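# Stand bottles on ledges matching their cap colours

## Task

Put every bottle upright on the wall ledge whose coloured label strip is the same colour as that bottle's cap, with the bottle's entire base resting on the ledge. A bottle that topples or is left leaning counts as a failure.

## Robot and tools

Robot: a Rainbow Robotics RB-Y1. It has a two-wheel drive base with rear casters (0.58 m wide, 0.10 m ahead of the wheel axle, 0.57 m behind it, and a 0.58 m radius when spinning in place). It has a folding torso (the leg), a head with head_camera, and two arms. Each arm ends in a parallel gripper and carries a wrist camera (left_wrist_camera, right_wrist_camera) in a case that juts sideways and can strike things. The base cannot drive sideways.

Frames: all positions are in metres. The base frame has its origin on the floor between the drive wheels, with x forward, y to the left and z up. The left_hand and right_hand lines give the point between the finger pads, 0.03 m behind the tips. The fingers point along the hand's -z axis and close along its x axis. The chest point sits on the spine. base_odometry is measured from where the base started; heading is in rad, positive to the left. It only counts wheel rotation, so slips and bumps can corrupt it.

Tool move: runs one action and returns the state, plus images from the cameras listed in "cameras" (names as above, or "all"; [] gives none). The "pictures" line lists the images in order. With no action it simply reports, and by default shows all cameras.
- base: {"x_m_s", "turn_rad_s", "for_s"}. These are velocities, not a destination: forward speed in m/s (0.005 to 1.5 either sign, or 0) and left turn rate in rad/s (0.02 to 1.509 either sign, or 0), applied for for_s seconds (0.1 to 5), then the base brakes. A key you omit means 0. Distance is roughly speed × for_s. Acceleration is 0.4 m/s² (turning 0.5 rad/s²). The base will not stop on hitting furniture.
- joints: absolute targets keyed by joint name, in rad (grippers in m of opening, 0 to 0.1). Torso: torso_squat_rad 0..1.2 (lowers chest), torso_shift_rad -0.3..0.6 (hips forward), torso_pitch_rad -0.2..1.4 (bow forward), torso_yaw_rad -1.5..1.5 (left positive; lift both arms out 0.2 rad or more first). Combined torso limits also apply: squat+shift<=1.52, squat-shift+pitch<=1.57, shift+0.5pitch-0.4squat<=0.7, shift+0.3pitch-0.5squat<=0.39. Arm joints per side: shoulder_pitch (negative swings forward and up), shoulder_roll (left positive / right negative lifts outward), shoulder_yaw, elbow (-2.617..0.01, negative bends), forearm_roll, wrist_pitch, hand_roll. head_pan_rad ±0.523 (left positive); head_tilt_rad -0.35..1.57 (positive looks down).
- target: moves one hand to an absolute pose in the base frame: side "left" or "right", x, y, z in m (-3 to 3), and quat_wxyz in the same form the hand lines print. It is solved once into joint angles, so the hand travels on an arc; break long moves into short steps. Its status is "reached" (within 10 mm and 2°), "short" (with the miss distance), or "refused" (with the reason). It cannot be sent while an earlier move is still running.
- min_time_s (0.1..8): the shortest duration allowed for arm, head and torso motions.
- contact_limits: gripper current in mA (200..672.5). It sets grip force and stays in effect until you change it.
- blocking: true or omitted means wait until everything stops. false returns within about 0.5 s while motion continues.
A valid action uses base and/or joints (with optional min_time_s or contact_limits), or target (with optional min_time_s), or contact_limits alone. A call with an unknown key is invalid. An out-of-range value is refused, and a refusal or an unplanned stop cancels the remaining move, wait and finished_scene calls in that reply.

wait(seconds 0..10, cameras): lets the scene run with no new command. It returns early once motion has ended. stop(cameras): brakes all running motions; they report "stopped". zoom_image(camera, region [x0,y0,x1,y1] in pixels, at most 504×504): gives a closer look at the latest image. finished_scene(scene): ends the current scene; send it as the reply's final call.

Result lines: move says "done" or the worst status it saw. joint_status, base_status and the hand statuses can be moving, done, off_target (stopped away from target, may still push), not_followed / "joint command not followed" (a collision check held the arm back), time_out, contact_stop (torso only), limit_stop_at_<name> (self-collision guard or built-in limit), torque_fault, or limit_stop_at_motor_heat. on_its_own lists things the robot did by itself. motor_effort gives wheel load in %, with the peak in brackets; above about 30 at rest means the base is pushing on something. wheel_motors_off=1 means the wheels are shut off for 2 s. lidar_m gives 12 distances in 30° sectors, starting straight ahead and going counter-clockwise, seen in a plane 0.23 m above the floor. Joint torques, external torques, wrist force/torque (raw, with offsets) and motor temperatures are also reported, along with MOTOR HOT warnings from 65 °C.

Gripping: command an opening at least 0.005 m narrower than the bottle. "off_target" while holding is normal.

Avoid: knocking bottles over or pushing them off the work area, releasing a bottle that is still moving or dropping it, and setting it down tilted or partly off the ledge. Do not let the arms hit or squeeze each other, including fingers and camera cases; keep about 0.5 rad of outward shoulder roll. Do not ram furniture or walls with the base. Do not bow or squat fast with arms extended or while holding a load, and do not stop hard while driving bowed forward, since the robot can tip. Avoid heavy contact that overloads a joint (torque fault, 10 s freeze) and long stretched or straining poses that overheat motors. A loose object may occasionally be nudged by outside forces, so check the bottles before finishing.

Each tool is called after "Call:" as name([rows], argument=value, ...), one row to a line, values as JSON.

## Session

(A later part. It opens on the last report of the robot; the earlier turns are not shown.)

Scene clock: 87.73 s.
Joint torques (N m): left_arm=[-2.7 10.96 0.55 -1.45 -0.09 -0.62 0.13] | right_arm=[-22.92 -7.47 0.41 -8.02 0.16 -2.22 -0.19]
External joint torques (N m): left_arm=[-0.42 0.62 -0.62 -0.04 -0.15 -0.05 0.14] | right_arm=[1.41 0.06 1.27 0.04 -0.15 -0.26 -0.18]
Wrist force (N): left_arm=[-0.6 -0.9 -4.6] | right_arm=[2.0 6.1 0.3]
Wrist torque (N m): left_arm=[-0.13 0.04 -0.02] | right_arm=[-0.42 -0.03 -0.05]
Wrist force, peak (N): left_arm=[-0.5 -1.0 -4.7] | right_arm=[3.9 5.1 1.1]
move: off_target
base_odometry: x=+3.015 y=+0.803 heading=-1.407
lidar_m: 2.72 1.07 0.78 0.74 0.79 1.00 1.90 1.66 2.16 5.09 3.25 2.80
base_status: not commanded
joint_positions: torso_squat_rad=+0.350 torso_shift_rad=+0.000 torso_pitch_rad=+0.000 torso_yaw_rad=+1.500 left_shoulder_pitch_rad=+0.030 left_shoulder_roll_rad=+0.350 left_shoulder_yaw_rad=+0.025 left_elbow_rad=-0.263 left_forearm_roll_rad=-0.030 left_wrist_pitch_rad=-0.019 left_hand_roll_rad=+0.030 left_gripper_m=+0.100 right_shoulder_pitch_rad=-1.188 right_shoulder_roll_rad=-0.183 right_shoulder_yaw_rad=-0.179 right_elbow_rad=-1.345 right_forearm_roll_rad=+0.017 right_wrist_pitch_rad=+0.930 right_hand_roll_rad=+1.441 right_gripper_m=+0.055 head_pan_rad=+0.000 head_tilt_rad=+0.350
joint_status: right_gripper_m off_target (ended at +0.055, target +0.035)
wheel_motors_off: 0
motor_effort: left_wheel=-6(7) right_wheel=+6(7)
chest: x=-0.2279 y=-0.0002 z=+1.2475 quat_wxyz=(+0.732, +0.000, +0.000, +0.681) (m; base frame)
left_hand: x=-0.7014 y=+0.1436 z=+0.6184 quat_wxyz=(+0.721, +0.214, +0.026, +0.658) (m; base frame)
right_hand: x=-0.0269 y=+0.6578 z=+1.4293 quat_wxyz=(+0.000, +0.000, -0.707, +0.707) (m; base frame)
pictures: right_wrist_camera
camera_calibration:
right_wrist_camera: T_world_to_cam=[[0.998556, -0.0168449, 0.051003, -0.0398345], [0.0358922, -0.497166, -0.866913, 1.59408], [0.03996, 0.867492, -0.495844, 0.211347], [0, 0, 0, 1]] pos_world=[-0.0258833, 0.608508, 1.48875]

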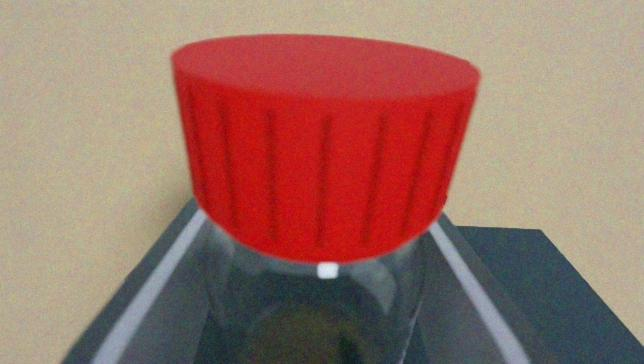

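Call:
move(target={"side": "right", "x": -0.022, "y": 0.65, "z": 1.515, "quat_wxyz": [0, 0, 0.7071, -0.7071]}, min_time_s=0.9)

Call:
move(target={"side": "right", "x": -0.01, "y": 0.465, "z": 1.485, "quat_wxyz": [0, 0, 0.7071, -0.7071]}, min_time_s=1.2)

Call:
move(target={"side": "right", "x": 0.01, "y": 0.45, "z": 1.3, "quat_wxyz": [0, 0, 0.7071, -0.7071]}, min_time_s=1.1, cameras=["right_wrist_camera"])

Call:
move(target={"side": "right", "x": 0.01, "y": 0.54, "z": 1.298, "quat_wxyz": [0, 0, 0.7071, -0.7071]}, min_time_s=0.9)

Call:
move(target={"side": "right", "x": 0.01, "y": 0.59, "z": 1.288, "quat_wxyz": [0, 0, 0.7071, -0.7071]}, min_time_s=0.7)

Call:
move(target={"side": "right", "x": 0.01, "y": 0.624, "z": 1.26, "quat_wxyz": [0, 0, 0.7071, -0.7071]}, min_time_s=0.7, cameras=["head_camera", "right_wrist_camera"])

Call:
move(target={"side": "right", "x": 0.01, "y": 0.627, "z": 1.2385, "quat_wxyz": [0, 0, 0.7071, -0.7071]}, min_time_s=0.7)

Call:
move(target={"side": "right", "x": 0.01, "y": 0.627, "z": 1.2345, "quat_wxyz": [0, 0, 0.7071, -0.7071]}, min_time_s=0.5, cameras=["right_wrist_camera"])

Scene clock: 90.17 s.
Joint torques (N m): left_arm=[-2.58 10.87 0.54 -1.52 -0.06 -0.52 0.35] | right_arm=[-25.3 -10.02 -1.53 -6.96 0.16 -2.12 -0.07]
External joint torques (N m): left_arm=[-0.3 0.52 -0.63 -0.11 -0.11 0.05 0.36] | right_arm=[-0.69 -1.43 -0.68 0.43 -0.12 -0.15 -0.06]
Wrist force (N): left_arm=[-0.7 -0.6 -4.5] | right_arm=[3.1 6.3 1.5]
Wrist torque (N m): left_arm=[-0.15 0.04 -0.03] | right_arm=[-0.28 0.07 -0.26]
Wrist force, peak (N): left_arm=[-0.6 -0.7 -4.9] | right_arm=[3.1 7.2 0.9]
move: done
base_odometry: x=+3.015 y=+0.803 heading=-1.407
lidar_m: 2.72 1.06 0.78 0.75 0.77 1.01 1.90 1.65 2.16 5.10 3.25 2.80
base_status: not commanded
joint_positions: torso_squat_rad=+0.350 torso_shift_rad=+0.000 torso_pitch_rad=+0.000 torso_yaw_rad=+1.500 left_shoulder_pitch_rad=+0.030 left_shoulder_roll_rad=+0.350 left_shoulder_yaw_rad=+0.025 left_elbow_rad=-0.263 left_forearm_roll_rad=-0.030 left_wrist_pitch_rad=-0.019 left_hand_roll_rad=+0.030 left_gripper_m=+0.100 right_shoulder_pitch_rad=-1.422 right_shoulder_roll_rad=-0.267 right_shoulder_yaw_rad=-0.213 right_elbow_rad=-1.203 right_forearm_roll_rad=-0.027 right_wrist_pitch_rad=+1.032 right_hand_roll_rad=+1.459 right_gripper_m=+0.055 head_pan_rad=+0.000 head_tilt_rad=+0.350
joint_status: all done
wheel_motors_off: 0
motor_effort: left_wheel=-6(7) right_wheel=+5(7)
chest: x=-0.2279 y=-0.0002 z=+1.2475 quat_wxyz=(+0.732, +0.000, +0.000, +0.681) (m; base frame)
left_hand: x=-0.7014 y=+0.1436 z=+0.6184 quat_wxyz=(+0.721, +0.214, +0.026, +0.658) (m; base frame)
right_hand: x=-0.0220 y=+0.6498 z=+1.5147 quat_wxyz=(+0.000, +0.000, -0.707, +0.707) (m; base frame)
right_hand_status: reached (checked arc, planned for 0.9 s): 0 mm and 0.0 deg off.
pictures: none

Scene clock: 91.97 s.
Joint torques (N m): left_arm=[-2.5 11.13 0.57 -1.42 -0.09 -0.65 0.19] | right_arm=[-18.49 -6.5 -1.17 -2.26 0.23 -2.4 -0.06]
External joint torques (N m): left_arm=[-0.22 0.78 -0.6 -0.01 -0.14 -0.07 0.2] | right_arm=[-0.32 -0.67 -0.47 -0.33 0.06 -0.43 -0.05]
Wrist force (N): left_arm=[-0.7 -1.0 -4.6] | right_arm=[3.7 6.7 0.6]
Wrist torque (N m): left_arm=[-0.11 0.02 -0.02] | right_arm=[-0.33 0.15 -0.22]
Wrist force, peak (N): left_arm=[-0.5 -1.2 -4.7] | right_arm=[3.7 8.3 1.3]
move: done
base_odometry: x=+3.015 y=+0.803 heading=-1.407
lidar_m: 2.72 1.07 0.78 0.75 0.79 1.01 1.90 1.65 2.16 5.09 3.25 2.80
base_status: not commanded
joint_positions: torso_squat_rad=+0.350 torso_shift_rad=+0.000 torso_pitch_rad=+0.000 torso_yaw_rad=+1.500 left_shoulder_pitch_rad=+0.030 left_shoulder_roll_rad=+0.350 left_shoulder_yaw_rad=+0.025 left_elbow_rad=-0.263 left_forearm_roll_rad=-0.030 left_wrist_pitch_rad=-0.019 left_hand_roll_rad=+0.030 left_gripper_m=+0.100 right_shoulder_pitch_rad=-1.110 right_shoulder_roll_rad=-0.218 right_shoulder_yaw_rad=-0.219 right_elbow_rad=-2.206 right_forearm_roll_rad=-0.054 right_wrist_pitch_rad=+1.723 right_hand_roll_rad=+1.468 right_gripper_m=+0.055 head_pan_rad=+0.000 head_tilt_rad=+0.350
joint_status: all done
wheel_motors_off: 0
motor_effort: left_wheel=-7(8) right_wheel=+5(7)
chest: x=-0.2279 y=-0.0002 z=+1.2475 quat_wxyz=(+0.732, +0.000, +0.000, +0.681) (m; base frame)
left_hand: x=-0.7014 y=+0.1436 z=+0.6184 quat_wxyz=(+0.721, +0.214, +0.026, +0.658) (m; base frame)
right_hand: x=-0.0100 y=+0.4651 z=+1.4849 quat_wxyz=(+0.000, +0.000, -0.707, +0.707) (m; base frame)
right_hand_status: reached (checked arc, planned for 1.2 s): 0 mm and 0.0 deg off.
pictures: none

Scene clock: 93.57 s.
Joint torques (N m): left_arm=[-2.35 10.83 0.6 -1.52 0.1 -0.64 0.22] | right_arm=[-13.15 -1.89 1.43 -6.33 -0.16 -1.93 0.05]
External joint torques (N m): left_arm=[-0.07 0.49 -0.57 -0.11 0.04 -0.07 0.23] | right_arm=[-0.48 0.06 1.54 0.01 -0.21 0.04 0.06]
Wrist force (N): left_arm=[-0.7 -1.1 -4.4] | right_arm=[2.7 6.2 1.5]
Wrist torque (N m): left_arm=[-0.10 0.04 -0.04] | right_arm=[-0.30 -0.02 -0.27]
Wrist force, peak (N): left_arm=[-0.3 -1.0 -4.7] | right_arm=[3.0 7.7 -0.2]
move: done
base_odometry: x=+3.015 y=+0.803 heading=-1.407
lidar_m: 2.72 1.07 0.78 0.74 0.78 1.01 1.91 1.66 2.15 5.09 3.26 2.79
base_status: not commanded
joint_positions: torso_squat_rad=+0.350 torso_shift_rad=+0.000 torso_pitch_rad=+0.000 torso_yaw_rad=+1.500 left_shoulder_pitch_rad=+0.030 left_shoulder_roll_rad=+0.350 left_shoulder_yaw_rad=+0.025 left_elbow_rad=-0.263 left_forearm_roll_rad=-0.030 left_wrist_pitch_rad=-0.019 left_hand_roll_rad=+0.030 left_gripper_m=+0.100 right_shoulder_pitch_rad=-0.321 right_shoulder_roll_rad=-0.037 right_shoulder_yaw_rad=-0.107 right_elbow_rad=-2.458 right_forearm_roll_rad=-0.082 right_wrist_pitch_rad=+1.192 right_hand_roll_rad=+1.582 right_gripper_m=+0.055 head_pan_rad=+0.000 head_tilt_rad=+0.350
joint_status: all done
wheel_motors_off: 0
motor_effort: left_wheel=-7(8) right_wheel=+5(7)
chest: x=-0.2280 y=-0.0002 z=+1.2475 quat_wxyz=(+0.732, +0.000, +0.000, +0.681) (m; base frame)
left_hand: x=-0.7014 y=+0.1436 z=+0.6183 quat_wxyz=(+0.721, +0.214, +0.026, +0.658) (m; base frame)
right_hand: x=+0.0101 y=+0.4500 z=+1.2999 quat_wxyz=(+0.000, +0.000, -0.707, +0.707) (m; base frame)
right_hand_status: reached (checked arc, planned for 1.1 s): 0 mm and 0.0 deg off.
pictures: right_wrist_camera
camera_calibration:
right_wrist_camera: T_world_to_cam=[[0.998529, -0.017197, 0.0514204, -0.0740095], [0.0360917, -0.496914, -0.867049, 1.37735], [0.0404622, 0.867629, -0.495563, 0.325533], [0, 0, 0, 1]] pos_world=[0.0110181, 0.400708, 1.35935]

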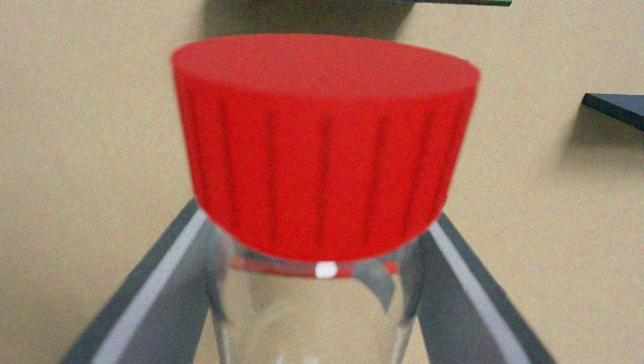

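Scene clock: 94.83 s.
Joint torques (N m): left_arm=[-2.15 11.09 0.39 -1.4 -0.13 -0.71 0.34] | right_arm=[-17.69 -4.43 -0.83 -7.89 0.08 -2.1 0.01]
External joint torques (N m): left_arm=[0.13 0.75 -0.77 0.01 -0.18 -0.14 0.35] | right_arm=[-0.66 -1.13 -0.69 -0.17 -0.01 -0.13 0.02]
Wrist force (N): left_arm=[-0.8 -1.0 -4.5] | right_arm=[3.3 6.3 0.6]
Wrist torque (N m): left_arm=[-0.11 0.02 -0.04] | right_arm=[-0.29 0.15 -0.07]
Wrist force, peak (N): left_arm=[-0.9 -1.1 -4.8] | right_arm=[3.8 6.8 0.7]
move: done
base_odometry: x=+3.015 y=+0.803 heading=-1.407
lidar_m: 2.72 1.06 0.77 0.75 0.78 1.01 1.90 1.66 2.16 5.09 3.26 2.79
base_status: not commanded
joint_positions: torso_squat_rad=+0.350 torso_shift_rad=+0.000 torso_pitch_rad=+0.000 torso_yaw_rad=+1.500 left_shoulder_pitch_rad=+0.030 left_shoulder_roll_rad=+0.350 left_shoulder_yaw_rad=+0.025 left_elbow_rad=-0.263 left_forearm_roll_rad=-0.030 left_wrist_pitch_rad=-0.019 left_hand_roll_rad=+0.030 left_gripper_m=+0.100 right_shoulder_pitch_rad=-0.525 right_shoulder_roll_rad=-0.059 right_shoulder_yaw_rad=-0.145 right_elbow_rad=-2.063 right_forearm_roll_rad=-0.065 right_wrist_pitch_rad=+0.993 right_hand_roll_rad=+1.580 right_gripper_m=+0.055 head_pan_rad=+0.000 head_tilt_rad=+0.350
joint_status: all done
wheel_motors_off: 0
motor_effort: left_wheel=-7(8) right_wheel=+5(7)
chest: x=-0.2279 y=-0.0002 z=+1.2475 quat_wxyz=(+0.732, +0.000, +0.000, +0.681) (m; base frame)
left_hand: x=-0.7014 y=+0.1437 z=+0.6183 quat_wxyz=(+0.721, +0.214, +0.026, +0.658) (m; base frame)
right_hand: x=+0.0099 y=+0.5396 z=+1.2978 quat_wxyz=(+0.000, +0.000, -0.707, +0.707) (m; base frame)
right_hand_status: reached (checked arc, planned for 0.9 s): 0 mm and 0.0 deg off.
pictures: none

Scene clock: 95.90 s.
Joint torques (N m): left_arm=[-2.1 10.94 0.7 -1.3 -0.12 -0.6 0.3] | right_arm=[-19.8 -5.1 -1.11 -8.5 0.1 -2.13 -0.15]
External joint torques (N m): left_arm=[0.17 0.6 -0.47 0.11 -0.17 -0.03 0.3] | right_arm=[-0.47 -0.9 -0.91 0.12 -0.02 -0.16 -0.14]
Wrist force (N): left_arm=[-0.8 -0.6 -4.3] | right_arm=[3.2 5.2 1.2]
Wrist torque (N m): left_arm=[-0.14 0.01 -0.04] | right_arm=[-0.16 0.15 -0.09]
Wrist force, peak (N): left_arm=[-0.2 -0.8 -4.9] | right_arm=[3.7 7.6 0.4]
move: done
base_odometry: x=+3.015 y=+0.803 heading=-1.407
lidar_m: 2.72 1.07 0.78 0.75 0.79 1.00 1.90 1.65 2.15 5.09 3.26 2.80
base_status: not commanded
joint_positions: torso_squat_rad=+0.350 torso_shift_rad=+0.000 torso_pitch_rad=+0.000 torso_yaw_rad=+1.500 left_shoulder_pitch_rad=+0.030 left_shoulder_roll_rad=+0.350 left_shoulder_yaw_rad=+0.025 left_elbow_rad=-0.263 left_forearm_roll_rad=-0.030 left_wrist_pitch_rad=-0.019 left_hand_roll_rad=+0.030 left_gripper_m=+0.100 right_shoulder_pitch_rad=-0.629 right_shoulder_roll_rad=-0.075 right_shoulder_yaw_rad=-0.163 right_elbow_rad=-1.809 right_forearm_roll_rad=-0.061 right_wrist_pitch_rad=+0.841 right_hand_roll_rad=+1.579 right_gripper_m=+0.055 head_pan_rad=+0.000 head_tilt_rad=+0.350
joint_status: all done
wheel_motors_off: 0
motor_effort: left_wheel=-7(8) right_wheel=+6(7)
chest: x=-0.2280 y=-0.0002 z=+1.2475 quat_wxyz=(+0.732, +0.000, +0.000, +0.681) (m; base frame)
left_hand: x=-0.7014 y=+0.1437 z=+0.6183 quat_wxyz=(+0.721, +0.214, +0.026, +0.658) (m; base frame)
right_hand: x=+0.0098 y=+0.5900 z=+1.2877 quat_wxyz=(+0.000, +0.000, -0.707, +0.707) (m; base frame)
right_hand_status: reached (checked arc, planned for 0.7 s): 0 mm and 0.0 deg off.
pictures: none

Scene clock: 96.93 s.
Joint torques (N m): left_arm=[-2.18 10.74 0.24 -1.46 -0.02 -0.67 0.31] | right_arm=[-21.85 -5.91 -0.84 -9.32 0 -2.09 0.08]
External joint torques (N m): left_arm=[0.1 0.4 -0.93 -0.05 -0.08 -0.1 0.32] | right_arm=[-1.26 -1.31 -0.65 0.12 -0.13 -0.12 0.09]
Wrist force (N): left_arm=[-0.6 -0.9 -4.6] | right_arm=[3.3 5.6 1.7]
Wrist torque (N m): left_arm=[-0.13 0.05 -0.05] | right_arm=[-0.19 0.12 -0.29]
Wrist force, peak (N): left_arm=[-0.4 -0.9 -4.9] | right_arm=[2.2 7.4 1.6]
move: done
base_odometry: x=+3.015 y=+0.803 heading=-1.407
lidar_m: 2.71 1.07 0.78 0.75 0.78 1.02 1.90 1.65 2.16 5.09 3.26 2.79
base_status: not commanded
joint_positions: torso_squat_rad=+0.350 torso_shift_rad=+0.000 torso_pitch_rad=+0.000 torso_yaw_rad=+1.500 left_shoulder_pitch_rad=+0.030 left_shoulder_roll_rad=+0.350 left_shoulder_yaw_rad=+0.025 left_elbow_rad=-0.263 left_forearm_roll_rad=-0.030 left_wrist_pitch_rad=-0.019 left_hand_roll_rad=+0.030 left_gripper_m=+0.100 right_shoulder_pitch_rad=-0.667 right_shoulder_roll_rad=-0.079 right_shoulder_yaw_rad=-0.167 right_elbow_rad=-1.606 right_forearm_roll_rad=-0.063 right_wrist_pitch_rad=+0.675 right_hand_roll_rad=+1.586 right_gripper_m=+0.055 head_pan_rad=+0.000 head_tilt_rad=+0.350
joint_status: all done
wheel_motors_off: 0
motor_effort: left_wheel=-8(8) right_wheel=+6(7)
chest: x=-0.2280 y=-0.0002 z=+1.2475 quat_wxyz=(+0.732, +0.000, +0.000, +0.681) (m; base frame)
left_hand: x=-0.7014 y=+0.1437 z=+0.6183 quat_wxyz=(+0.721, +0.214, +0.026, +0.658) (m; base frame)
right_hand: x=+0.0099 y=+0.6231 z=+1.2596 quat_wxyz=(+0.000, +0.000, -0.707, +0.708) (m; base frame)
right_hand_status: reached (checked arc, planned for 0.7 s): 1 mm and 0.1 deg off.
pictures: head_camera, right_wrist_camera
camera_calibration:
head_camera: T_world_to_cam=[[0.994787, -0.0990318, 0.0243364, 0.196949], [-0.00739618, -0.308079, -0.951332, 1.44061], [0.10171, 0.946193, -0.307205, 0.39025], [0, 0, 0, 1]] pos_world=[-0.224959, 0.0940735, 1.48559]
right_wrist_camera: T_world_to_cam=[[0.998537, -0.0168458, 0.0513738, -0.0689034], [0.0361934, -0.497605, -0.866648, 1.42843], [0.0401632, 0.86724, -0.496267, 0.156502], [0, 0, 0, 1]] pos_world=[0.0108173, 0.573907, 1.31915]

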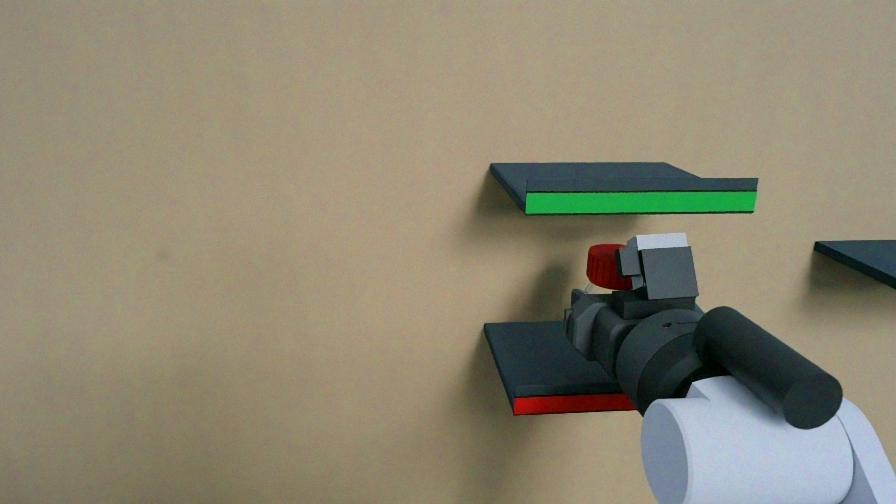

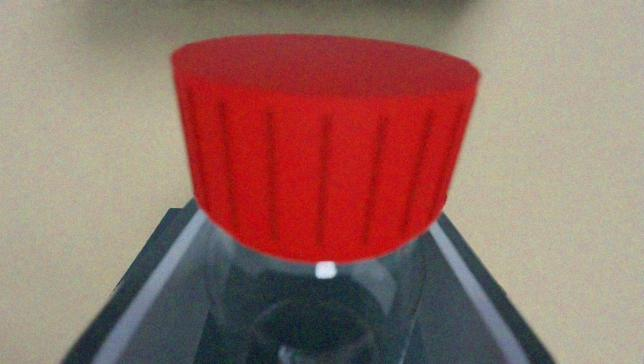

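Scene clock: 97.97 s.
Joint torques (N m): left_arm=[-2.37 11.07 0.65 -1.19 -0.07 -0.71 0.32] | right_arm=[-19.33 -3.62 1.65 -9.48 0.07 -2.37 0.17]
External joint torques (N m): left_arm=[-0.1 0.72 -0.52 0.21 -0.12 -0.13 0.33] | right_arm=[1.18 0.79 1.83 0.26 -0.07 -0.4 0.18]
Wrist force (N): left_arm=[-0.6 -1.1 -4.4] | right_arm=[2.9 5.7 0.8]
Wrist torque (N m): left_arm=[-0.09 0.03 -0.03] | right_arm=[-0.21 0.06 -0.30]
Wrist force, peak (N): left_arm=[-0.4 -1.0 -4.7] | right_arm=[3.2 6.6 1.1]
move: done
base_odometry: x=+3.015 y=+0.803 heading=-1.407
lidar_m: 2.72 1.06 0.78 0.75 0.78 1.01 1.91 1.66 2.16 5.10 3.25 2.79
base_status: not commanded
joint_positions: torso_squat_rad=+0.350 torso_shift_rad=+0.000 torso_pitch_rad=+0.000 torso_yaw_rad=+1.500 left_shoulder_pitch_rad=+0.030 left_shoulder_roll_rad=+0.350 left_shoulder_yaw_rad=+0.025 left_elbow_rad=-0.263 left_forearm_roll_rad=-0.030 left_wrist_pitch_rad=-0.019 left_hand_roll_rad=+0.030 left_gripper_m=+0.100 right_shoulder_pitch_rad=-0.640 right_shoulder_roll_rad=-0.073 right_shoulder_yaw_rad=-0.160 right_elbow_rad=-1.559 right_forearm_roll_rad=-0.067 right_wrist_pitch_rad=+0.600 right_hand_roll_rad=+1.593 right_gripper_m=+0.055 head_pan_rad=+0.000 head_tilt_rad=+0.350
joint_status: all done
wheel_motors_off: 0
motor_effort: left_wheel=-8(8) right_wheel=+6(7)
chest: x=-0.2280 y=-0.0002 z=+1.2475 quat_wxyz=(+0.732, +0.000, +0.000, +0.681) (m; base frame)
left_hand: x=-0.7014 y=+0.1437 z=+0.6183 quat_wxyz=(+0.721, +0.214, +0.026, +0.658) (m; base frame)
right_hand: x=+0.0102 y=+0.6270 z=+1.2385 quat_wxyz=(+0.000, +0.000, -0.707, +0.707) (m; base frame)
right_hand_status: reached (checked arc, planned for 0.7 s): 0 mm and 0.0 deg off.
pictures: none

Scene clock: 98.80 s.
Joint torques (N m): left_arm=[-1.99 11.21 1.03 -1.22 -0.16 -0.68 0.29] | right_arm=[-17.32 -3.02 2.42 -7.23 -0.06 -1.14 0.11]
External joint torques (N m): left_arm=[0.29 0.87 -0.13 0.19 -0.21 -0.11 0.3] | right_arm=[3.15 1.35 2.61 2.55 -0.19 0.83 0.12]
Wrist force (N): left_arm=[-0.4 -1.1 -4.1] | right_arm=[2.0 0.4 0.2]
Wrist torque (N m): left_arm=[-0.11 0.08 -0.03] | right_arm=[-0.27 0.11 -0.13]
Wrist force, peak (N): left_arm=[-0.4 -1.0 -4.8] | right_arm=[3.0 6.3 1.3]
move: done
base_odometry: x=+3.015 y=+0.803 heading=-1.407
lidar_m: 2.72 1.07 0.78 0.75 0.78 1.01 1.90 1.66 2.15 5.10 3.26 2.80
base_status: not commanded
joint_positions: torso_squat_rad=+0.350 torso_shift_rad=+0.000 torso_pitch_rad=+0.000 torso_yaw_rad=+1.500 left_shoulder_pitch_rad=+0.030 left_shoulder_roll_rad=+0.350 left_shoulder_yaw_rad=+0.025 left_elbow_rad=-0.263 left_forearm_roll_rad=-0.030 left_wrist_pitch_rad=-0.019 left_hand_roll_rad=+0.030 left_gripper_m=+0.100 right_shoulder_pitch_rad=-0.634 right_shoulder_roll_rad=-0.072 right_shoulder_yaw_rad=-0.158 right_elbow_rad=-1.555 right_forearm_roll_rad=-0.067 right_wrist_pitch_rad=+0.588 right_hand_roll_rad=+1.594 right_gripper_m=+0.055 head_pan_rad=+0.000 head_tilt_rad=+0.350
joint_status: all done
wheel_motors_off: 0
motor_effort: left_wheel=-7(8) right_wheel=+7(7)
chest: x=-0.2280 y=-0.0002 z=+1.2475 quat_wxyz=(+0.732, +0.000, +0.000, +0.681) (m; base frame)
left_hand: x=-0.7014 y=+0.1437 z=+0.6184 quat_wxyz=(+0.721, +0.214, +0.026, +0.658) (m; base frame)
right_hand: x=+0.0102 y=+0.6270 z=+1.2353 quat_wxyz=(+0.000, +0.000, -0.708, +0.707) (m; base frame)
right_hand_status: reached (checked arc, planned for 0.5 s): 1 mm and 0.1 deg off.
pictures: right_wrist_camera
camera_calibration:
right_wrist_camera: T_world_to_cam=[[0.998518, -0.0172803, 0.0516099, -0.0679379], [0.0362911, -0.495283, -0.867973, 1.40941], [0.0405604, 0.86856, -0.493922, 0.13732], [0, 0, 0, 1]] pos_world=[0.0111185, 0.577611, 1.29466]

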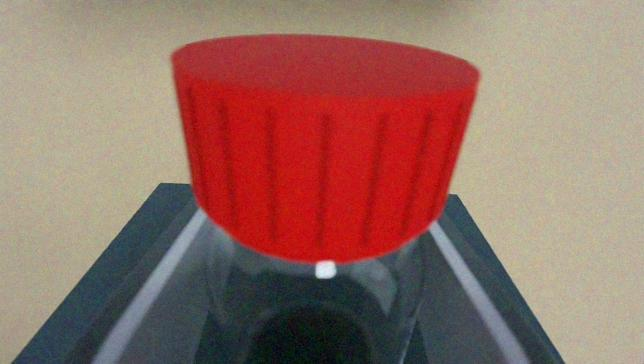

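Call:
move(joints={"right_gripper_m": 0.09}, cameras=["right_wrist_camera"])

Call:
move(target={"side": "right", "x": 0.01, "y": 0.618, "z": 1.262, "quat_wxyz": [0, 0, 0.7071, -0.7071]}, min_time_s=0.6)

Call:
move(target={"side": "right", "x": 0.01, "y": 0.54, "z": 1.292, "quat_wxyz": [0, 0, 0.7071, -0.7071]}, min_time_s=0.9)

Call:
move(base={"x_m_s": 0.6, "for_s": 1.3667}, joints={"right_shoulder_pitch_rad": -0.942, "right_shoulder_roll_rad": -0.2, "right_shoulder_yaw_rad": -0.22, "right_elbow_rad": -2.34, "right_forearm_roll_rad": -0.06, "right_wrist_pitch_rad": 1.69, "right_hand_roll_rad": 1.473, "right_gripper_m": 0.1}, min_time_s=1.6, cameras=["head_camera", "right_wrist_camera"])

Scene clock: 101.23 s.
Joint torques (N m): left_arm=[-2.08 10.95 0.74 -1.38 -0.02 -0.58 0.17] | right_arm=[-18.31 -3.55 2.32 -8.45 -0.13 -1.65 -0.02]
External joint torques (N m): left_arm=[0.2 0.61 -0.42 0.03 -0.07 0 0.17] | right_arm=[2.15 0.82 2.5 1.33 -0.26 0.33 -0.01]
Wrist force (N): left_arm=[-0.5 -1.0 -4.7] | right_arm=[3.1 4.8 1.3]
Wrist torque (N m): left_arm=[-0.12 0.07 -0.05] | right_arm=[-0.27 0.11 -0.23]
Wrist force, peak (N): left_arm=[-0.4 -1.3 -4.8] | right_arm=[3.4 5.4 0.4]
move: done
base_odometry: x=+3.015 y=+0.803 heading=-1.407
lidar_m: 2.71 1.07 0.78 0.75 0.78 1.01 1.91 1.66 2.15 5.09 3.25 2.80
base_status: not commanded
joint_positions: torso_squat_rad=+0.350 torso_shift_rad=+0.000 torso_pitch_rad=+0.000 torso_yaw_rad=+1.500 left_shoulder_pitch_rad=+0.030 left_shoulder_roll_rad=+0.350 left_shoulder_yaw_rad=+0.025 left_elbow_rad=-0.263 left_forearm_roll_rad=-0.030 left_wrist_pitch_rad=-0.019 left_hand_roll_rad=+0.030 left_gripper_m=+0.100 right_shoulder_pitch_rad=-0.633 right_shoulder_roll_rad=-0.072 right_shoulder_yaw_rad=-0.158 right_elbow_rad=-1.554 right_forearm_roll_rad=-0.067 right_wrist_pitch_rad=+0.588 right_hand_roll_rad=+1.594 right_gripper_m=+0.090 head_pan_rad=+0.000 head_tilt_rad=+0.350
joint_status: all done
wheel_motors_off: 0
motor_effort: left_wheel=-7(8) right_wheel=+7(7)
chest: x=-0.2280 y=-0.0002 z=+1.2475 quat_wxyz=(+0.732, +0.000, +0.000, +0.681) (m; base frame)
left_hand: x=-0.7014 y=+0.1437 z=+0.6184 quat_wxyz=(+0.721, +0.214, +0.026, +0.658) (m; base frame)
right_hand: x=+0.0102 y=+0.6270 z=+1.2349 quat_wxyz=(+0.000, +0.000, -0.707, +0.707) (m; base frame)
pictures: right_wrist_camera
camera_calibration:
right_wrist_camera: T_world_to_cam=[[0.998521, -0.0172951, 0.0515339, -0.0678087], [0.0361887, -0.495907, -0.867621, 1.40901], [0.0405616, 0.868204, -0.494547, 0.138051], [0, 0, 0, 1]] pos_world=[0.0111185, 0.577709, 1.29426]

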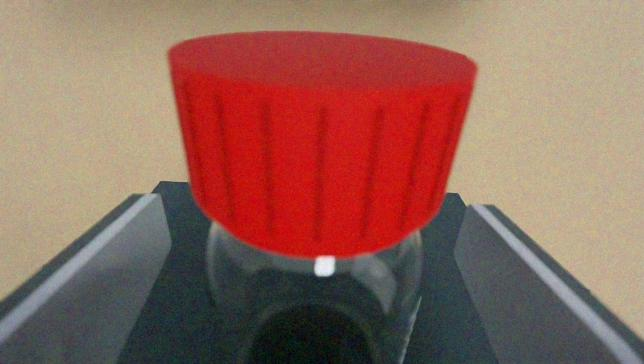

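Scene clock: 102.17 s.
Joint torques (N m): left_arm=[-2.49 10.94 0.49 -1.44 -0.15 -0.53 0.23] | right_arm=[-20.97 -5.74 -1.02 -8.64 0.08 -1.78 -0.16]
External joint torques (N m): left_arm=[-0.21 0.6 -0.67 -0.03 -0.2 0.04 0.24] | right_arm=[-0.61 -1.25 -0.82 0.72 -0.05 0.19 -0.15]
Wrist force (N): left_arm=[-0.4 -1.0 -4.3] | right_arm=[3.2 4.2 0.9]
Wrist torque (N m): left_arm=[-0.10 0.05 -0.02] | right_arm=[-0.18 0.12 -0.11]
Wrist force, peak (N): left_arm=[-0.4 -1.1 -4.8] | right_arm=[3.6 5.2 1.4]
move: done
base_odometry: x=+3.015 y=+0.803 heading=-1.407
lidar_m: 2.72 1.07 0.78 0.75 0.78 1.01 1.90 1.66 2.15 5.09 3.25 2.80
base_status: not commanded
joint_positions: torso_squat_rad=+0.350 torso_shift_rad=+0.000 torso_pitch_rad=+0.000 torso_yaw_rad=+1.500 left_shoulder_pitch_rad=+0.030 left_shoulder_roll_rad=+0.350 left_shoulder_yaw_rad=+0.025 left_elbow_rad=-0.263 left_forearm_roll_rad=-0.030 left_wrist_pitch_rad=-0.019 left_hand_roll_rad=+0.030 left_gripper_m=+0.100 right_shoulder_pitch_rad=-0.654 right_shoulder_roll_rad=-0.077 right_shoulder_yaw_rad=-0.165 right_elbow_rad=-1.637 right_forearm_roll_rad=-0.063 right_wrist_pitch_rad=+0.693 right_hand_roll_rad=+1.586 right_gripper_m=+0.090 head_pan_rad=+0.000 head_tilt_rad=+0.350
joint_status: all done
wheel_motors_off: 0
motor_effort: left_wheel=-7(8) right_wheel=+6(7)
chest: x=-0.2280 y=-0.0002 z=+1.2475 quat_wxyz=(+0.732, +0.000, +0.000, +0.681) (m; base frame)
left_hand: x=-0.7014 y=+0.1437 z=+0.6184 quat_wxyz=(+0.721, +0.214, +0.026, +0.658) (m; base frame)
right_hand: x=+0.0098 y=+0.6180 z=+1.2619 quat_wxyz=(+0.000, +0.000, -0.707, +0.707) (m; base frame)
right_hand_status: reached (checked arc, planned for 0.6 s): 0 mm and 0.0 deg off.
pictures: none

Scene clock: 103.43 s.
Joint torques (N m): left_arm=[-2.27 11.18 0.58 -1.32 -0.1 -0.61 0.19] | right_arm=[-15.96 -2.43 1.73 -7.3 0.13 -1.97 0.08]
External joint torques (N m): left_arm=[0 0.84 -0.58 0.09 -0.15 -0.04 0.2] | right_arm=[0.96 0.75 1.84 0.55 0.05 0 0.09]
Wrist force (N): left_arm=[-0.6 -1.0 -4.7] | right_arm=[3.0 4.5 1.3]
Wrist torque (N m): left_arm=[-0.11 0.04 -0.03] | right_arm=[-0.24 0.13 -0.13]
Wrist force, peak (N): left_arm=[-0.5 -0.7 -4.8] | right_arm=[2.7 5.5 2.1]
move: done
base_odometry: x=+3.015 y=+0.803 heading=-1.407
lidar_m: 2.72 1.07 0.78 0.75 0.78 1.01 1.90 1.65 2.15 5.09 3.26 2.79
base_status: not commanded
joint_positions: torso_squat_rad=+0.350 torso_shift_rad=+0.000 torso_pitch_rad=+0.000 torso_yaw_rad=+1.500 left_shoulder_pitch_rad=+0.030 left_shoulder_roll_rad=+0.350 left_shoulder_yaw_rad=+0.025 left_elbow_rad=-0.263 left_forearm_roll_rad=-0.030 left_wrist_pitch_rad=-0.019 left_hand_roll_rad=+0.030 left_gripper_m=+0.100 right_shoulder_pitch_rad=-0.509 right_shoulder_roll_rad=-0.053 right_shoulder_yaw_rad=-0.142 right_elbow_rad=-2.058 right_forearm_roll_rad=-0.066 right_wrist_pitch_rad=+0.972 right_hand_roll_rad=+1.586 right_gripper_m=+0.090 head_pan_rad=+0.000 head_tilt_rad=+0.350
joint_status: all done
wheel_motors_off: 0
motor_effort: left_wheel=-8(8) right_wheel=+5(7)
chest: x=-0.2280 y=-0.0002 z=+1.2475 quat_wxyz=(+0.732, +0.000, +0.000, +0.681) (m; base frame)
left_hand: x=-0.7014 y=+0.1437 z=+0.6184 quat_wxyz=(+0.721, +0.214, +0.026, +0.658) (m; base frame)
right_hand: x=+0.0102 y=+0.5401 z=+1.2921 quat_wxyz=(+0.000, +0.000, -0.707, +0.707) (m; base frame)
right_hand_status: reached (checked arc, planned for 0.9 s): 0 mm and 0.0 deg off.
pictures: none

Scene clock: 106.57 s.
Joint torques (N m): left_arm=[-2.59 11.45 0.59 -1.27 -0.1 -0.65 0.22] | right_arm=[-17.65 -5.72 -0.7 -2.42 -0.12 -1.75 -0.14]
External joint torques (N m): left_arm=[-0.31 1.11 -0.58 0.14 -0.15 -0.07 0.23] | right_arm=[-0.57 -0.35 -0.1 -0.24 -0.27 0.21 -0.14]
Wrist force (N): left_arm=[-0.4 -0.9 -4.8] | right_arm=[3.5 4.5 0.5]
Wrist torque (N m): left_arm=[-0.11 0.06 -0.03] | right_arm=[-0.23 0.13 -0.03]
Wrist force, peak (N): left_arm=[-0.6 -1.1 -4.8] | right_arm=[4.3 5.0 1.6]
move: done
base_odometry: x=+3.149 y=-0.006 heading=-1.407
lidar_m: 1.90 1.06 0.78 0.74 0.77 1.07 1.79 2.45 3.58 5.10 2.51 1.94
base_status: done (sent for 1.37 of 1.37 s)
joint_positions: torso_squat_rad=+0.350 torso_shift_rad=+0.000 torso_pitch_rad=+0.000 torso_yaw_rad=+1.500 left_shoulder_pitch_rad=+0.030 left_shoulder_roll_rad=+0.350 left_shoulder_yaw_rad=+0.025 left_elbow_rad=-0.263 left_forearm_roll_rad=-0.030 left_wrist_pitch_rad=-0.019 left_hand_roll_rad=+0.030 left_gripper_m=+0.100 right_shoulder_pitch_rad=-0.942 right_shoulder_roll_rad=-0.200 right_shoulder_yaw_rad=-0.220 right_elbow_rad=-2.340 right_forearm_roll_rad=-0.060 right_wrist_pitch_rad=+1.690 right_hand_roll_rad=+1.473 right_gripper_m=+0.100 head_pan_rad=+0.000 head_tilt_rad=+0.350
joint_status: all done
wheel_motors_off: 0
motor_effort: left_wheel=-7(42) right_wheel=+1(31)
chest: x=-0.2279 y=-0.0002 z=+1.2475 quat_wxyz=(+0.732, +0.000, +0.000, +0.681) (m; base frame)
left_hand: x=-0.7013 y=+0.1437 z=+0.6184 quat_wxyz=(+0.721, +0.214, +0.026, +0.658) (m; base frame)
right_hand: x=+0.0065 y=+0.4526 z=+1.4450 quat_wxyz=(+0.010, -0.006, -0.708, +0.706) (m; base frame)
pictures: head_camera, right_wrist_camera
camera_calibration:
head_camera: T_world_to_cam=[[0.994787, -0.0990318, 0.0243364, 0.196839], [-0.00739618, -0.308079, -0.951332, 1.44058], [0.10171, 0.946193, -0.307205, 0.390334], [0, 0, 0, 1]] pos_world=[-0.224859, 0.0939735, 1.48559]
right_wrist_camera: T_world_to_cam=[[0.9982, -0.0393275, 0.0452806, -0.0589044], [0.0199108, -0.494871, -0.868738, 1.50618], [0.0565734, 0.868076, -0.493197, 0.391541], [0, 0, 0, 1]] pos_world=[0.00665841, 0.403159, 1.50425]

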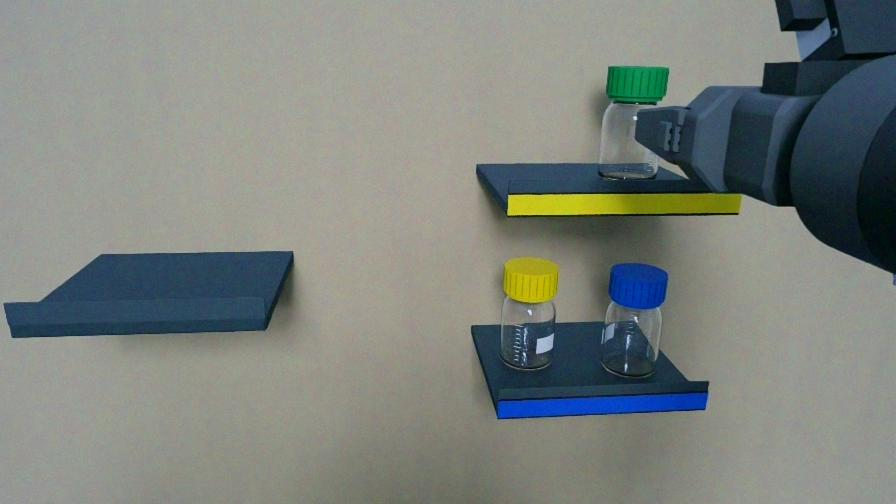

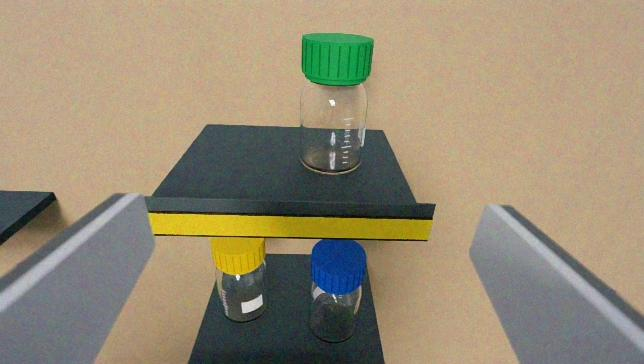

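Call:
move(target={"side": "right", "x": 0.0275, "y": 0.647, "z": 1.492, "quat_wxyz": [0, 0, 0.7071, -0.7071]}, min_time_s=1.2, cameras=["right_wrist_camera"])

Call:
move(target={"side": "right", "x": 0.0275, "y": 0.647, "z": 1.429, "quat_wxyz": [0, 0, 0.7071, -0.7071]}, min_time_s=0.9, cameras=["head_camera", "right_wrist_camera"])

Call:
move(joints={"right_gripper_m": 0.035}, cameras=["right_wrist_camera"])

Call:
move(target={"side": "right", "x": 0.024, "y": 0.645, "z": 1.515, "quat_wxyz": [0, 0, 0.7071, -0.7071]}, min_time_s=0.9)

Call:
move(target={"side": "right", "x": 0.01, "y": 0.465, "z": 1.485, "quat_wxyz": [0, 0, 0.7071, -0.7071]}, min_time_s=1.2, cameras=["right_wrist_camera"])

Call:
move(base={"x_m_s": -0.6, "for_s": 1.3667}, cameras=["head_camera", "right_wrist_camera"])

Scene clock: 109.40 s.
Joint torques (N m): left_arm=[-2.42 11.86 0.35 -1.32 -0.3 -0.54 0.29] | right_arm=[-23.52 -10.05 -0.94 -6.53 0.06 -1.4 0.11]
External joint torques (N m): left_arm=[-0.15 1.53 -0.82 0.09 -0.35 0.03 0.3] | right_arm=[0.95 -1.24 -0.54 0.93 -0.02 0.57 0.12]
Wrist force (N): left_arm=[-0.5 -1.1 -4.6] | right_arm=[3.5 4.4 0.7]
Wrist torque (N m): left_arm=[-0.09 0.04 -0.02] | right_arm=[-0.25 0.08 -0.29]
Wrist force, peak (N): left_arm=[-0.7 -1.0 -4.8] | right_arm=[3.4 6.2 1.3]
move: done
base_odometry: x=+3.149 y=-0.006 heading=-1.407
lidar_m: 1.90 1.07 0.77 0.74 0.78 1.07 1.79 2.45 3.59 5.10 2.51 1.96
base_status: not commanded
joint_positions: torso_squat_rad=+0.350 torso_shift_rad=+0.000 torso_pitch_rad=+0.000 torso_yaw_rad=+1.500 left_shoulder_pitch_rad=+0.030 left_shoulder_roll_rad=+0.350 left_shoulder_yaw_rad=+0.025 left_elbow_rad=-0.263 left_forearm_roll_rad=-0.030 left_wrist_pitch_rad=-0.019 left_hand_roll_rad=+0.030 left_gripper_m=+0.100 right_shoulder_pitch_rad=-1.316 right_shoulder_roll_rad=-0.308 right_shoulder_yaw_rad=-0.289 right_elbow_rad=-1.285 right_forearm_roll_rad=-0.123 right_wrist_pitch_rad=+1.028 right_hand_roll_rad=+1.575 right_gripper_m=+0.100 head_pan_rad=+0.000 head_tilt_rad=+0.350
joint_status: all done
wheel_motors_off: 0
motor_effort: left_wheel=-7(7) right_wheel=+4(5)
chest: x=-0.2279 y=-0.0002 z=+1.2475 quat_wxyz=(+0.732, +0.000, +0.000, +0.681) (m; base frame)
left_hand: x=-0.7013 y=+0.1437 z=+0.6183 quat_wxyz=(+0.721, +0.214, +0.026, +0.658) (m; base frame)
right_hand: x=+0.0274 y=+0.6463 z=+1.4919 quat_wxyz=(+0.000, +0.000, -0.707, +0.707) (m; base frame)
right_hand_status: reached (checked arc, planned for 1.2 s): 1 mm and 0.0 deg off.
pictures: right_wrist_camera
camera_calibration:
right_wrist_camera: T_world_to_cam=[[0.998522, -0.0170158, 0.0516148, -0.0981904], [0.0363919, -0.49602, -0.867548, 1.64097], [0.040364, 0.868144, -0.494668, 0.247973], [0, 0, 0, 1]] pos_world=[0.028318, 0.59701, 1.55136]

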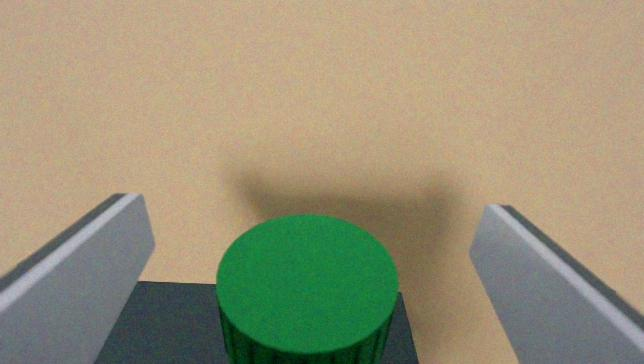

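Scene clock: 110.63 s.
Joint torques (N m): left_arm=[-2.06 11.74 0.69 -1.55 -0.14 -0.56 0.24] | right_arm=[-22.85 -8.31 1.57 -7.71 0.23 -2.2 0.25]
External joint torques (N m): left_arm=[0.22 1.4 -0.48 -0.14 -0.2 0.01 0.25] | right_arm=[1.15 -0.05 1.93 0.19 0.15 -0.22 0.26]
Wrist force (N): left_arm=[-0.3 -1.1 -4.3] | right_arm=[2.9 4.8 0.2]
Wrist torque (N m): left_arm=[-0.08 0.06 -0.03] | right_arm=[-0.34 0.04 -0.24]
Wrist force, peak (N): left_arm=[-0.4 -1.1 -4.8] | right_arm=[3.7 5.3 1.4]
move: done
base_odometry: x=+3.149 y=-0.006 heading=-1.407
lidar_m: 1.90 1.06 0.78 0.74 0.78 1.08 1.79 2.45 3.58 5.10 2.51 1.95
base_status: not commanded
joint_positions: torso_squat_rad=+0.350 torso_shift_rad=+0.000 torso_pitch_rad=+0.000 torso_yaw_rad=+1.500 left_shoulder_pitch_rad=+0.030 left_shoulder_roll_rad=+0.350 left_shoulder_yaw_rad=+0.025 left_elbow_rad=-0.263 left_forearm_roll_rad=-0.030 left_wrist_pitch_rad=-0.019 left_hand_roll_rad=+0.030 left_gripper_m=+0.100 right_shoulder_pitch_rad=-1.136 right_shoulder_roll_rad=-0.244 right_shoulder_yaw_rad=-0.279 right_elbow_rad=-1.409 right_forearm_roll_rad=-0.116 right_wrist_pitch_rad=+0.963 right_hand_roll_rad=+1.584 right_gripper_m=+0.100 head_pan_rad=+0.000 head_tilt_rad=+0.350
joint_status: all done
wheel_motors_off: 0
motor_effort: left_wheel=-7(7) right_wheel=+5(6)
chest: x=-0.2279 y=-0.0002 z=+1.2475 quat_wxyz=(+0.732, +0.000, +0.000, +0.681) (m; base frame)
left_hand: x=-0.7013 y=+0.1437 z=+0.6183 quat_wxyz=(+0.721, +0.214, +0.026, +0.658) (m; base frame)
right_hand: x=+0.0277 y=+0.6471 z=+1.4293 quat_wxyz=(+0.000, +0.000, -0.707, +0.707) (m; base frame)
right_hand_status: reached (checked arc, planned for 0.9 s): 0 mm and 0.0 deg off.
pictures: head_camera, right_wrist_camera
camera_calibration:
head_camera: T_world_to_cam=[[0.994786, -0.0990341, 0.0243378, 0.196837], [-0.00738587, -0.307989, -0.951361, 1.44062], [0.101713, 0.946221, -0.307115, 0.390198], [0, 0, 0, 1]] pos_world=[-0.224859, 0.0939732, 1.48559]
right_wrist_camera: T_world_to_cam=[[0.998564, -0.0168231, 0.0508653, -0.0942424], [0.0357961, -0.496893, -0.867073, 1.58693], [0.0398615, 0.867649, -0.495577, 0.217876], [0, 0, 0, 1]] pos_world=[0.0286164, 0.597908, 1.48875]

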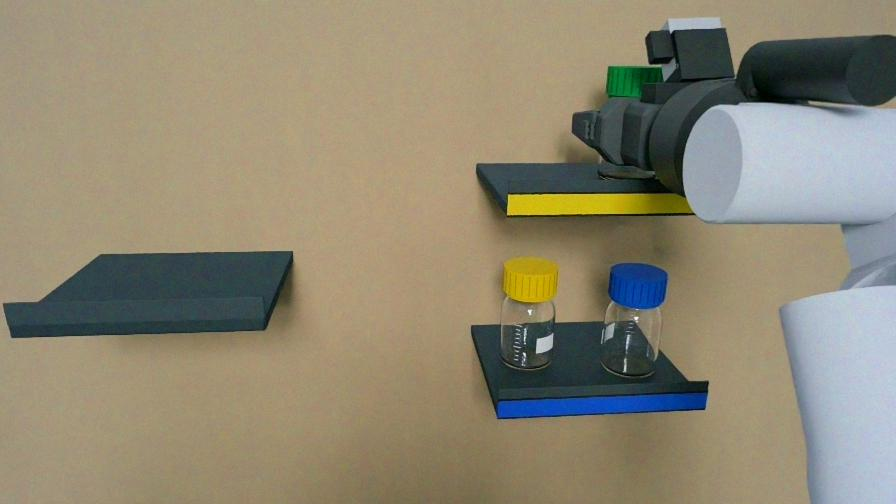

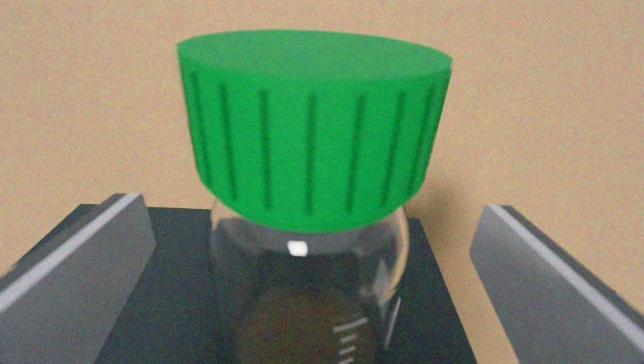

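Scene clock: 111.90 s.
Joint torques (N m): left_arm=[-2.18 11.47 0.87 -1.27 -0.18 -0.58 0.26] | right_arm=[-22.78 -8.64 1.34 -7.85 0.06 -2.05 0.18]
External joint torques (N m): left_arm=[0.09 1.13 -0.29 0.14 -0.24 -0.01 0.27] | right_arm=[1.22 -0.39 1.7 0.05 -0.03 -0.08 0.18]
Wrist force (N): left_arm=[-0.5 -1.1 -4.5] | right_arm=[2.9 5.2 0.4]
Wrist torque (N m): left_arm=[-0.09 0.05 -0.04] | right_arm=[-0.31 -0.01 -0.24]
Wrist force, peak (N): left_arm=[-0.5 -1.0 -4.8] | right_arm=[3.7 6.1 0.3]
move: off_target
base_odometry: x=+3.149 y=-0.006 heading=-1.407
lidar_m: 1.90 1.06 0.77 0.74 0.77 1.08 1.79 2.46 3.59 5.10 2.50 1.95
base_status: not commanded
joint_positions: torso_squat_rad=+0.350 torso_shift_rad=+0.000 torso_pitch_rad=+0.000 torso_yaw_rad=+1.500 left_shoulder_pitch_rad=+0.030 left_shoulder_roll_rad=+0.350 left_shoulder_yaw_rad=+0.025 left_elbow_rad=-0.263 left_forearm_roll_rad=-0.030 left_wrist_pitch_rad=-0.019 left_hand_roll_rad=+0.030 left_gripper_m=+0.100 right_shoulder_pitch_rad=-1.136 right_shoulder_roll_rad=-0.244 right_shoulder_yaw_rad=-0.279 right_elbow_rad=-1.409 right_forearm_roll_rad=-0.116 right_wrist_pitch_rad=+0.963 right_hand_roll_rad=+1.584 right_gripper_m=+0.055 head_pan_rad=+0.000 head_tilt_rad=+0.350
joint_status: right_gripper_m off_target (ended at +0.055, target +0.035)
wheel_motors_off: 0
motor_effort: left_wheel=-7(7) right_wheel=+5(5)
chest: x=-0.2279 y=-0.0002 z=+1.2475 quat_wxyz=(+0.732, +0.000, +0.000, +0.681) (m; base frame)
left_hand: x=-0.7013 y=+0.1437 z=+0.6183 quat_wxyz=(+0.721, +0.214, +0.026, +0.658) (m; base frame)
right_hand: x=+0.0277 y=+0.6471 z=+1.4293 quat_wxyz=(+0.000, +0.000, -0.707, +0.707) (m; base frame)
pictures: right_wrist_camera
camera_calibration:
right_wrist_camera: T_world_to_cam=[[0.99856, -0.016774, 0.0509522, -0.0944011], [0.0358958, -0.496894, -0.867069, 1.58692], [0.039862, 0.867649, -0.495576, 0.217875], [0, 0, 0, 1]] pos_world=[0.0286164, 0.597909, 1.48875]

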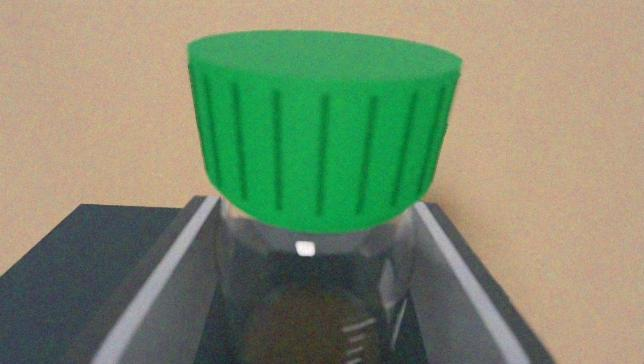

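Scene clock: 113.13 s.
Joint torques (N m): left_arm=[-2.38 11.41 0.44 -1.47 -0.21 -0.62 0.38] | right_arm=[-25.53 -10.39 -1.73 -7.2 0.05 -1.95 -0.07]
External joint torques (N m): left_arm=[-0.11 1.07 -0.72 -0.06 -0.27 -0.05 0.39] | right_arm=[-1 -1.52 -1.35 0.13 -0.05 0.02 -0.06]
Wrist force (N): left_arm=[-0.7 -1.2 -4.3] | right_arm=[3.3 6.8 0.8]
Wrist torque (N m): left_arm=[-0.06 0.02 -0.01] | right_arm=[-0.28 0.06 -0.07]
Wrist force, peak (N): left_arm=[-0.5 -1.1 -4.9] | right_arm=[3.3 7.7 0.1]
move: done
base_odometry: x=+3.149 y=-0.006 heading=-1.407
lidar_m: 1.90 1.06 0.77 0.74 0.78 1.07 1.79 2.46 3.59 5.10 2.51 1.95
base_status: not commanded
joint_positions: torso_squat_rad=+0.350 torso_shift_rad=+0.000 torso_pitch_rad=+0.000 torso_yaw_rad=+1.500 left_shoulder_pitch_rad=+0.030 left_shoulder_roll_rad=+0.350 left_shoulder_yaw_rad=+0.025 left_elbow_rad=-0.263 left_forearm_roll_rad=-0.030 left_wrist_pitch_rad=-0.019 left_hand_roll_rad=+0.030 left_gripper_m=+0.100 right_shoulder_pitch_rad=-1.386 right_shoulder_roll_rad=-0.325 right_shoulder_yaw_rad=-0.289 right_elbow_rad=-1.233 right_forearm_roll_rad=-0.117 right_wrist_pitch_rad=+1.048 right_hand_roll_rad=+1.569 right_gripper_m=+0.055 head_pan_rad=+0.000 head_tilt_rad=+0.350
joint_status: all done
wheel_motors_off: 0
motor_effort: left_wheel=-7(7) right_wheel=+4(5)
chest: x=-0.2279 y=-0.0002 z=+1.2475 quat_wxyz=(+0.732, +0.000, +0.000, +0.681) (m; base frame)
left_hand: x=-0.7013 y=+0.1437 z=+0.6183 quat_wxyz=(+0.721, +0.214, +0.026, +0.658) (m; base frame)
right_hand: x=+0.0239 y=+0.6447 z=+1.5146 quat_wxyz=(+0.000, +0.000, -0.707, +0.707) (m; base frame)
right_hand_status: reached (checked arc, planned for 0.9 s): 0 mm and 0.0 deg off.
pictures: none

Scene clock: 114.73 s.
Joint torques (N m): left_arm=[-2.21 11.3 0.57 -1.39 -0.17 -0.65 0.31] | right_arm=[-18.5 -6.96 1.03 -2.06 0.1 -2.45 0.15]
External joint torques (N m): left_arm=[0.06 0.95 -0.59 0.02 -0.23 -0.08 0.32] | right_arm=[-0.33 -0.66 1.57 -0.09 -0.04 -0.48 0.16]
Wrist force (N): left_arm=[-0.6 -1.0 -4.5] | right_arm=[2.3 6.6 0.9]
Wrist torque (N m): left_arm=[-0.10 0.03 -0.04] | right_arm=[-0.26 -0.01 -0.07]
Wrist force, peak (N): left_arm=[-0.6 -0.8 -4.8] | right_arm=[3.4 8.5 0.6]
move: done
base_odometry: x=+3.149 y=-0.006 heading=-1.407
lidar_m: 1.90 1.06 0.78 0.74 0.78 1.08 1.80 2.45 3.59 5.10 2.51 1.95
base_status: not commanded
joint_positions: torso_squat_rad=+0.350 torso_shift_rad=+0.000 torso_pitch_rad=+0.000 torso_yaw_rad=+1.500 left_shoulder_pitch_rad=+0.030 left_shoulder_roll_rad=+0.350 left_shoulder_yaw_rad=+0.025 left_elbow_rad=-0.263 left_forearm_roll_rad=-0.030 left_wrist_pitch_rad=-0.019 left_hand_roll_rad=+0.030 left_gripper_m=+0.100 right_shoulder_pitch_rad=-1.093 right_shoulder_roll_rad=-0.259 right_shoulder_yaw_rad=-0.270 right_elbow_rad=-2.204 right_forearm_roll_rad=-0.117 right_wrist_pitch_rad=+1.715 right_hand_roll_rad=+1.485 right_gripper_m=+0.055 head_pan_rad=+0.000 head_tilt_rad=+0.350
joint_status: all done
wheel_motors_off: 0
motor_effort: left_wheel=-7(7) right_wheel=+3(5)
chest: x=-0.2279 y=-0.0002 z=+1.2475 quat_wxyz=(+0.732, +0.000, +0.000, +0.681) (m; base frame)
left_hand: x=-0.7013 y=+0.1436 z=+0.6183 quat_wxyz=(+0.721, +0.214, +0.026, +0.658) (m; base frame)
right_hand: x=+0.0101 y=+0.4650 z=+1.4849 quat_wxyz=(+0.000, +0.000, -0.707, +0.707) (m; base frame)
right_hand_status: reached (checked arc, planned for 1.2 s): 0 mm and 0.0 deg off.
pictures: right_wrist_camera
camera_calibration:
right_wrist_camera: T_world_to_cam=[[0.998537, -0.0170393, 0.0513188, -0.0831708], [0.0360964, -0.496596, -0.867231, 1.5454], [0.0402617, 0.867815, -0.495254, 0.40356], [0, 0, 0, 1]] pos_world=[0.0110176, 0.415809, 1.54435]

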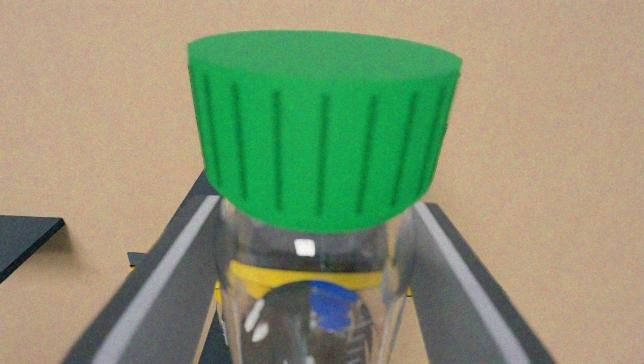

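Scene clock: 118.10 s.
Joint torques (N m): left_arm=[-2.45 10.7 0.8 -1.42 -0.08 -0.63 0.24] | right_arm=[-18.63 -7.02 0.15 -2.4 0.12 -2.12 -0.04]
External joint torques (N m): left_arm=[-0.17 0.36 -0.36 -0.01 -0.14 -0.06 0.25] | right_arm=[-0.46 -0.72 0.69 -0.43 -0.02 -0.15 -0.04]
Wrist force (N): left_arm=[-0.7 -1.3 -4.6] | right_arm=[3.2 6.3 0.8]
Wrist torque (N m): left_arm=[-0.06 0.02 -0.03] | right_arm=[-0.30 0.08 -0.04]
Wrist force, peak (N): left_arm=[-0.6 -1.1 -4.9] | right_arm=[3.3 7.4 1.1]
move: done
base_odometry: x=+3.016 y=+0.803 heading=-1.408
lidar_m: 2.71 1.06 0.78 0.75 0.79 1.01 1.90 1.66 2.15 5.09 3.26 2.80
base_status: done (sent for 1.37 of 1.37 s)
joint_positions: torso_squat_rad=+0.350 torso_shift_rad=+0.000 torso_pitch_rad=+0.000 torso_yaw_rad=+1.500 left_shoulder_pitch_rad=+0.030 left_shoulder_roll_rad=+0.350 left_shoulder_yaw_rad=+0.025 left_elbow_rad=-0.263 left_forearm_roll_rad=-0.030 left_wrist_pitch_rad=-0.019 left_hand_roll_rad=+0.030 left_gripper_m=+0.100 right_shoulder_pitch_rad=-1.093 right_shoulder_roll_rad=-0.258 right_shoulder_yaw_rad=-0.270 right_elbow_rad=-2.204 right_forearm_roll_rad=-0.117 right_wrist_pitch_rad=+1.715 right_hand_roll_rad=+1.485 right_gripper_m=+0.055 head_pan_rad=+0.000 head_tilt_rad=+0.350
joint_status: not commanded
wheel_motors_off: 0
motor_effort: left_wheel=-5(36) right_wheel=+7(29)
chest: x=-0.2280 y=-0.0002 z=+1.2475 quat_wxyz=(+0.732, +0.000, +0.000, +0.681) (m; base frame)
left_hand: x=-0.7014 y=+0.1437 z=+0.6184 quat_wxyz=(+0.721, +0.214, +0.026, +0.658) (m; base frame)
right_hand: x=+0.0100 y=+0.4651 z=+1.4849 quat_wxyz=(+0.000, +0.000, -0.707, +0.707) (m; base frame)
pictures: head_camera, right_wrist_camera
camera_calibration:
head_camera: T_world_to_cam=[[0.994787, -0.0990003, 0.0244306, 0.196796], [-0.00729737, -0.308089, -0.95133, 1.4406], [0.101709, 0.946192, -0.307206, 0.390345], [0, 0, 0, 1]] pos_world=[-0.224959, 0.0939734, 1.48559]
right_wrist_camera: T_world_to_cam=[[0.998537, -0.0168987, 0.051355, -0.0831851], [0.0361942, -0.496669, -0.867185, 1.54536], [0.0401608, 0.867775, -0.495331, 0.4037], [0, 0, 0, 1]] pos_world=[0.0109173, 0.415809, 1.54435]

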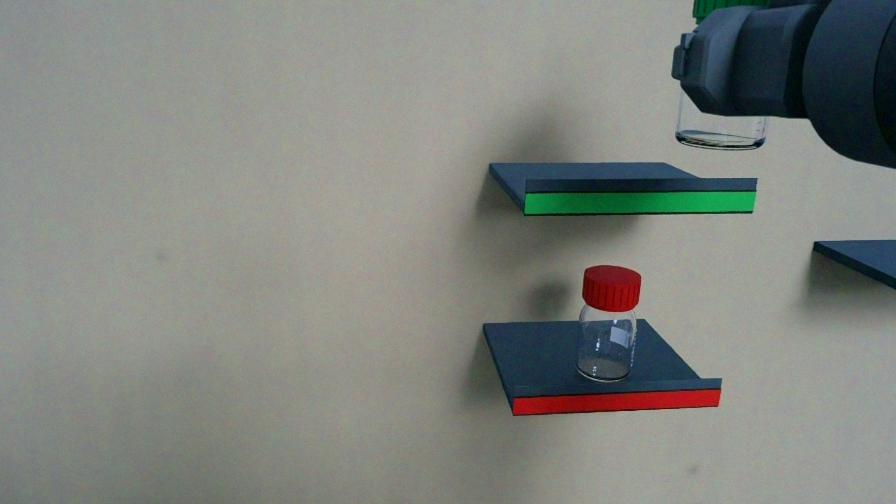

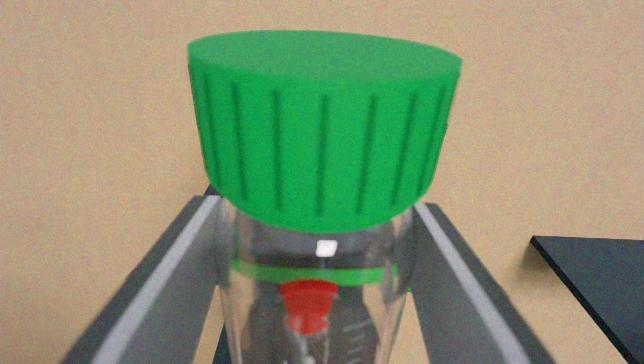

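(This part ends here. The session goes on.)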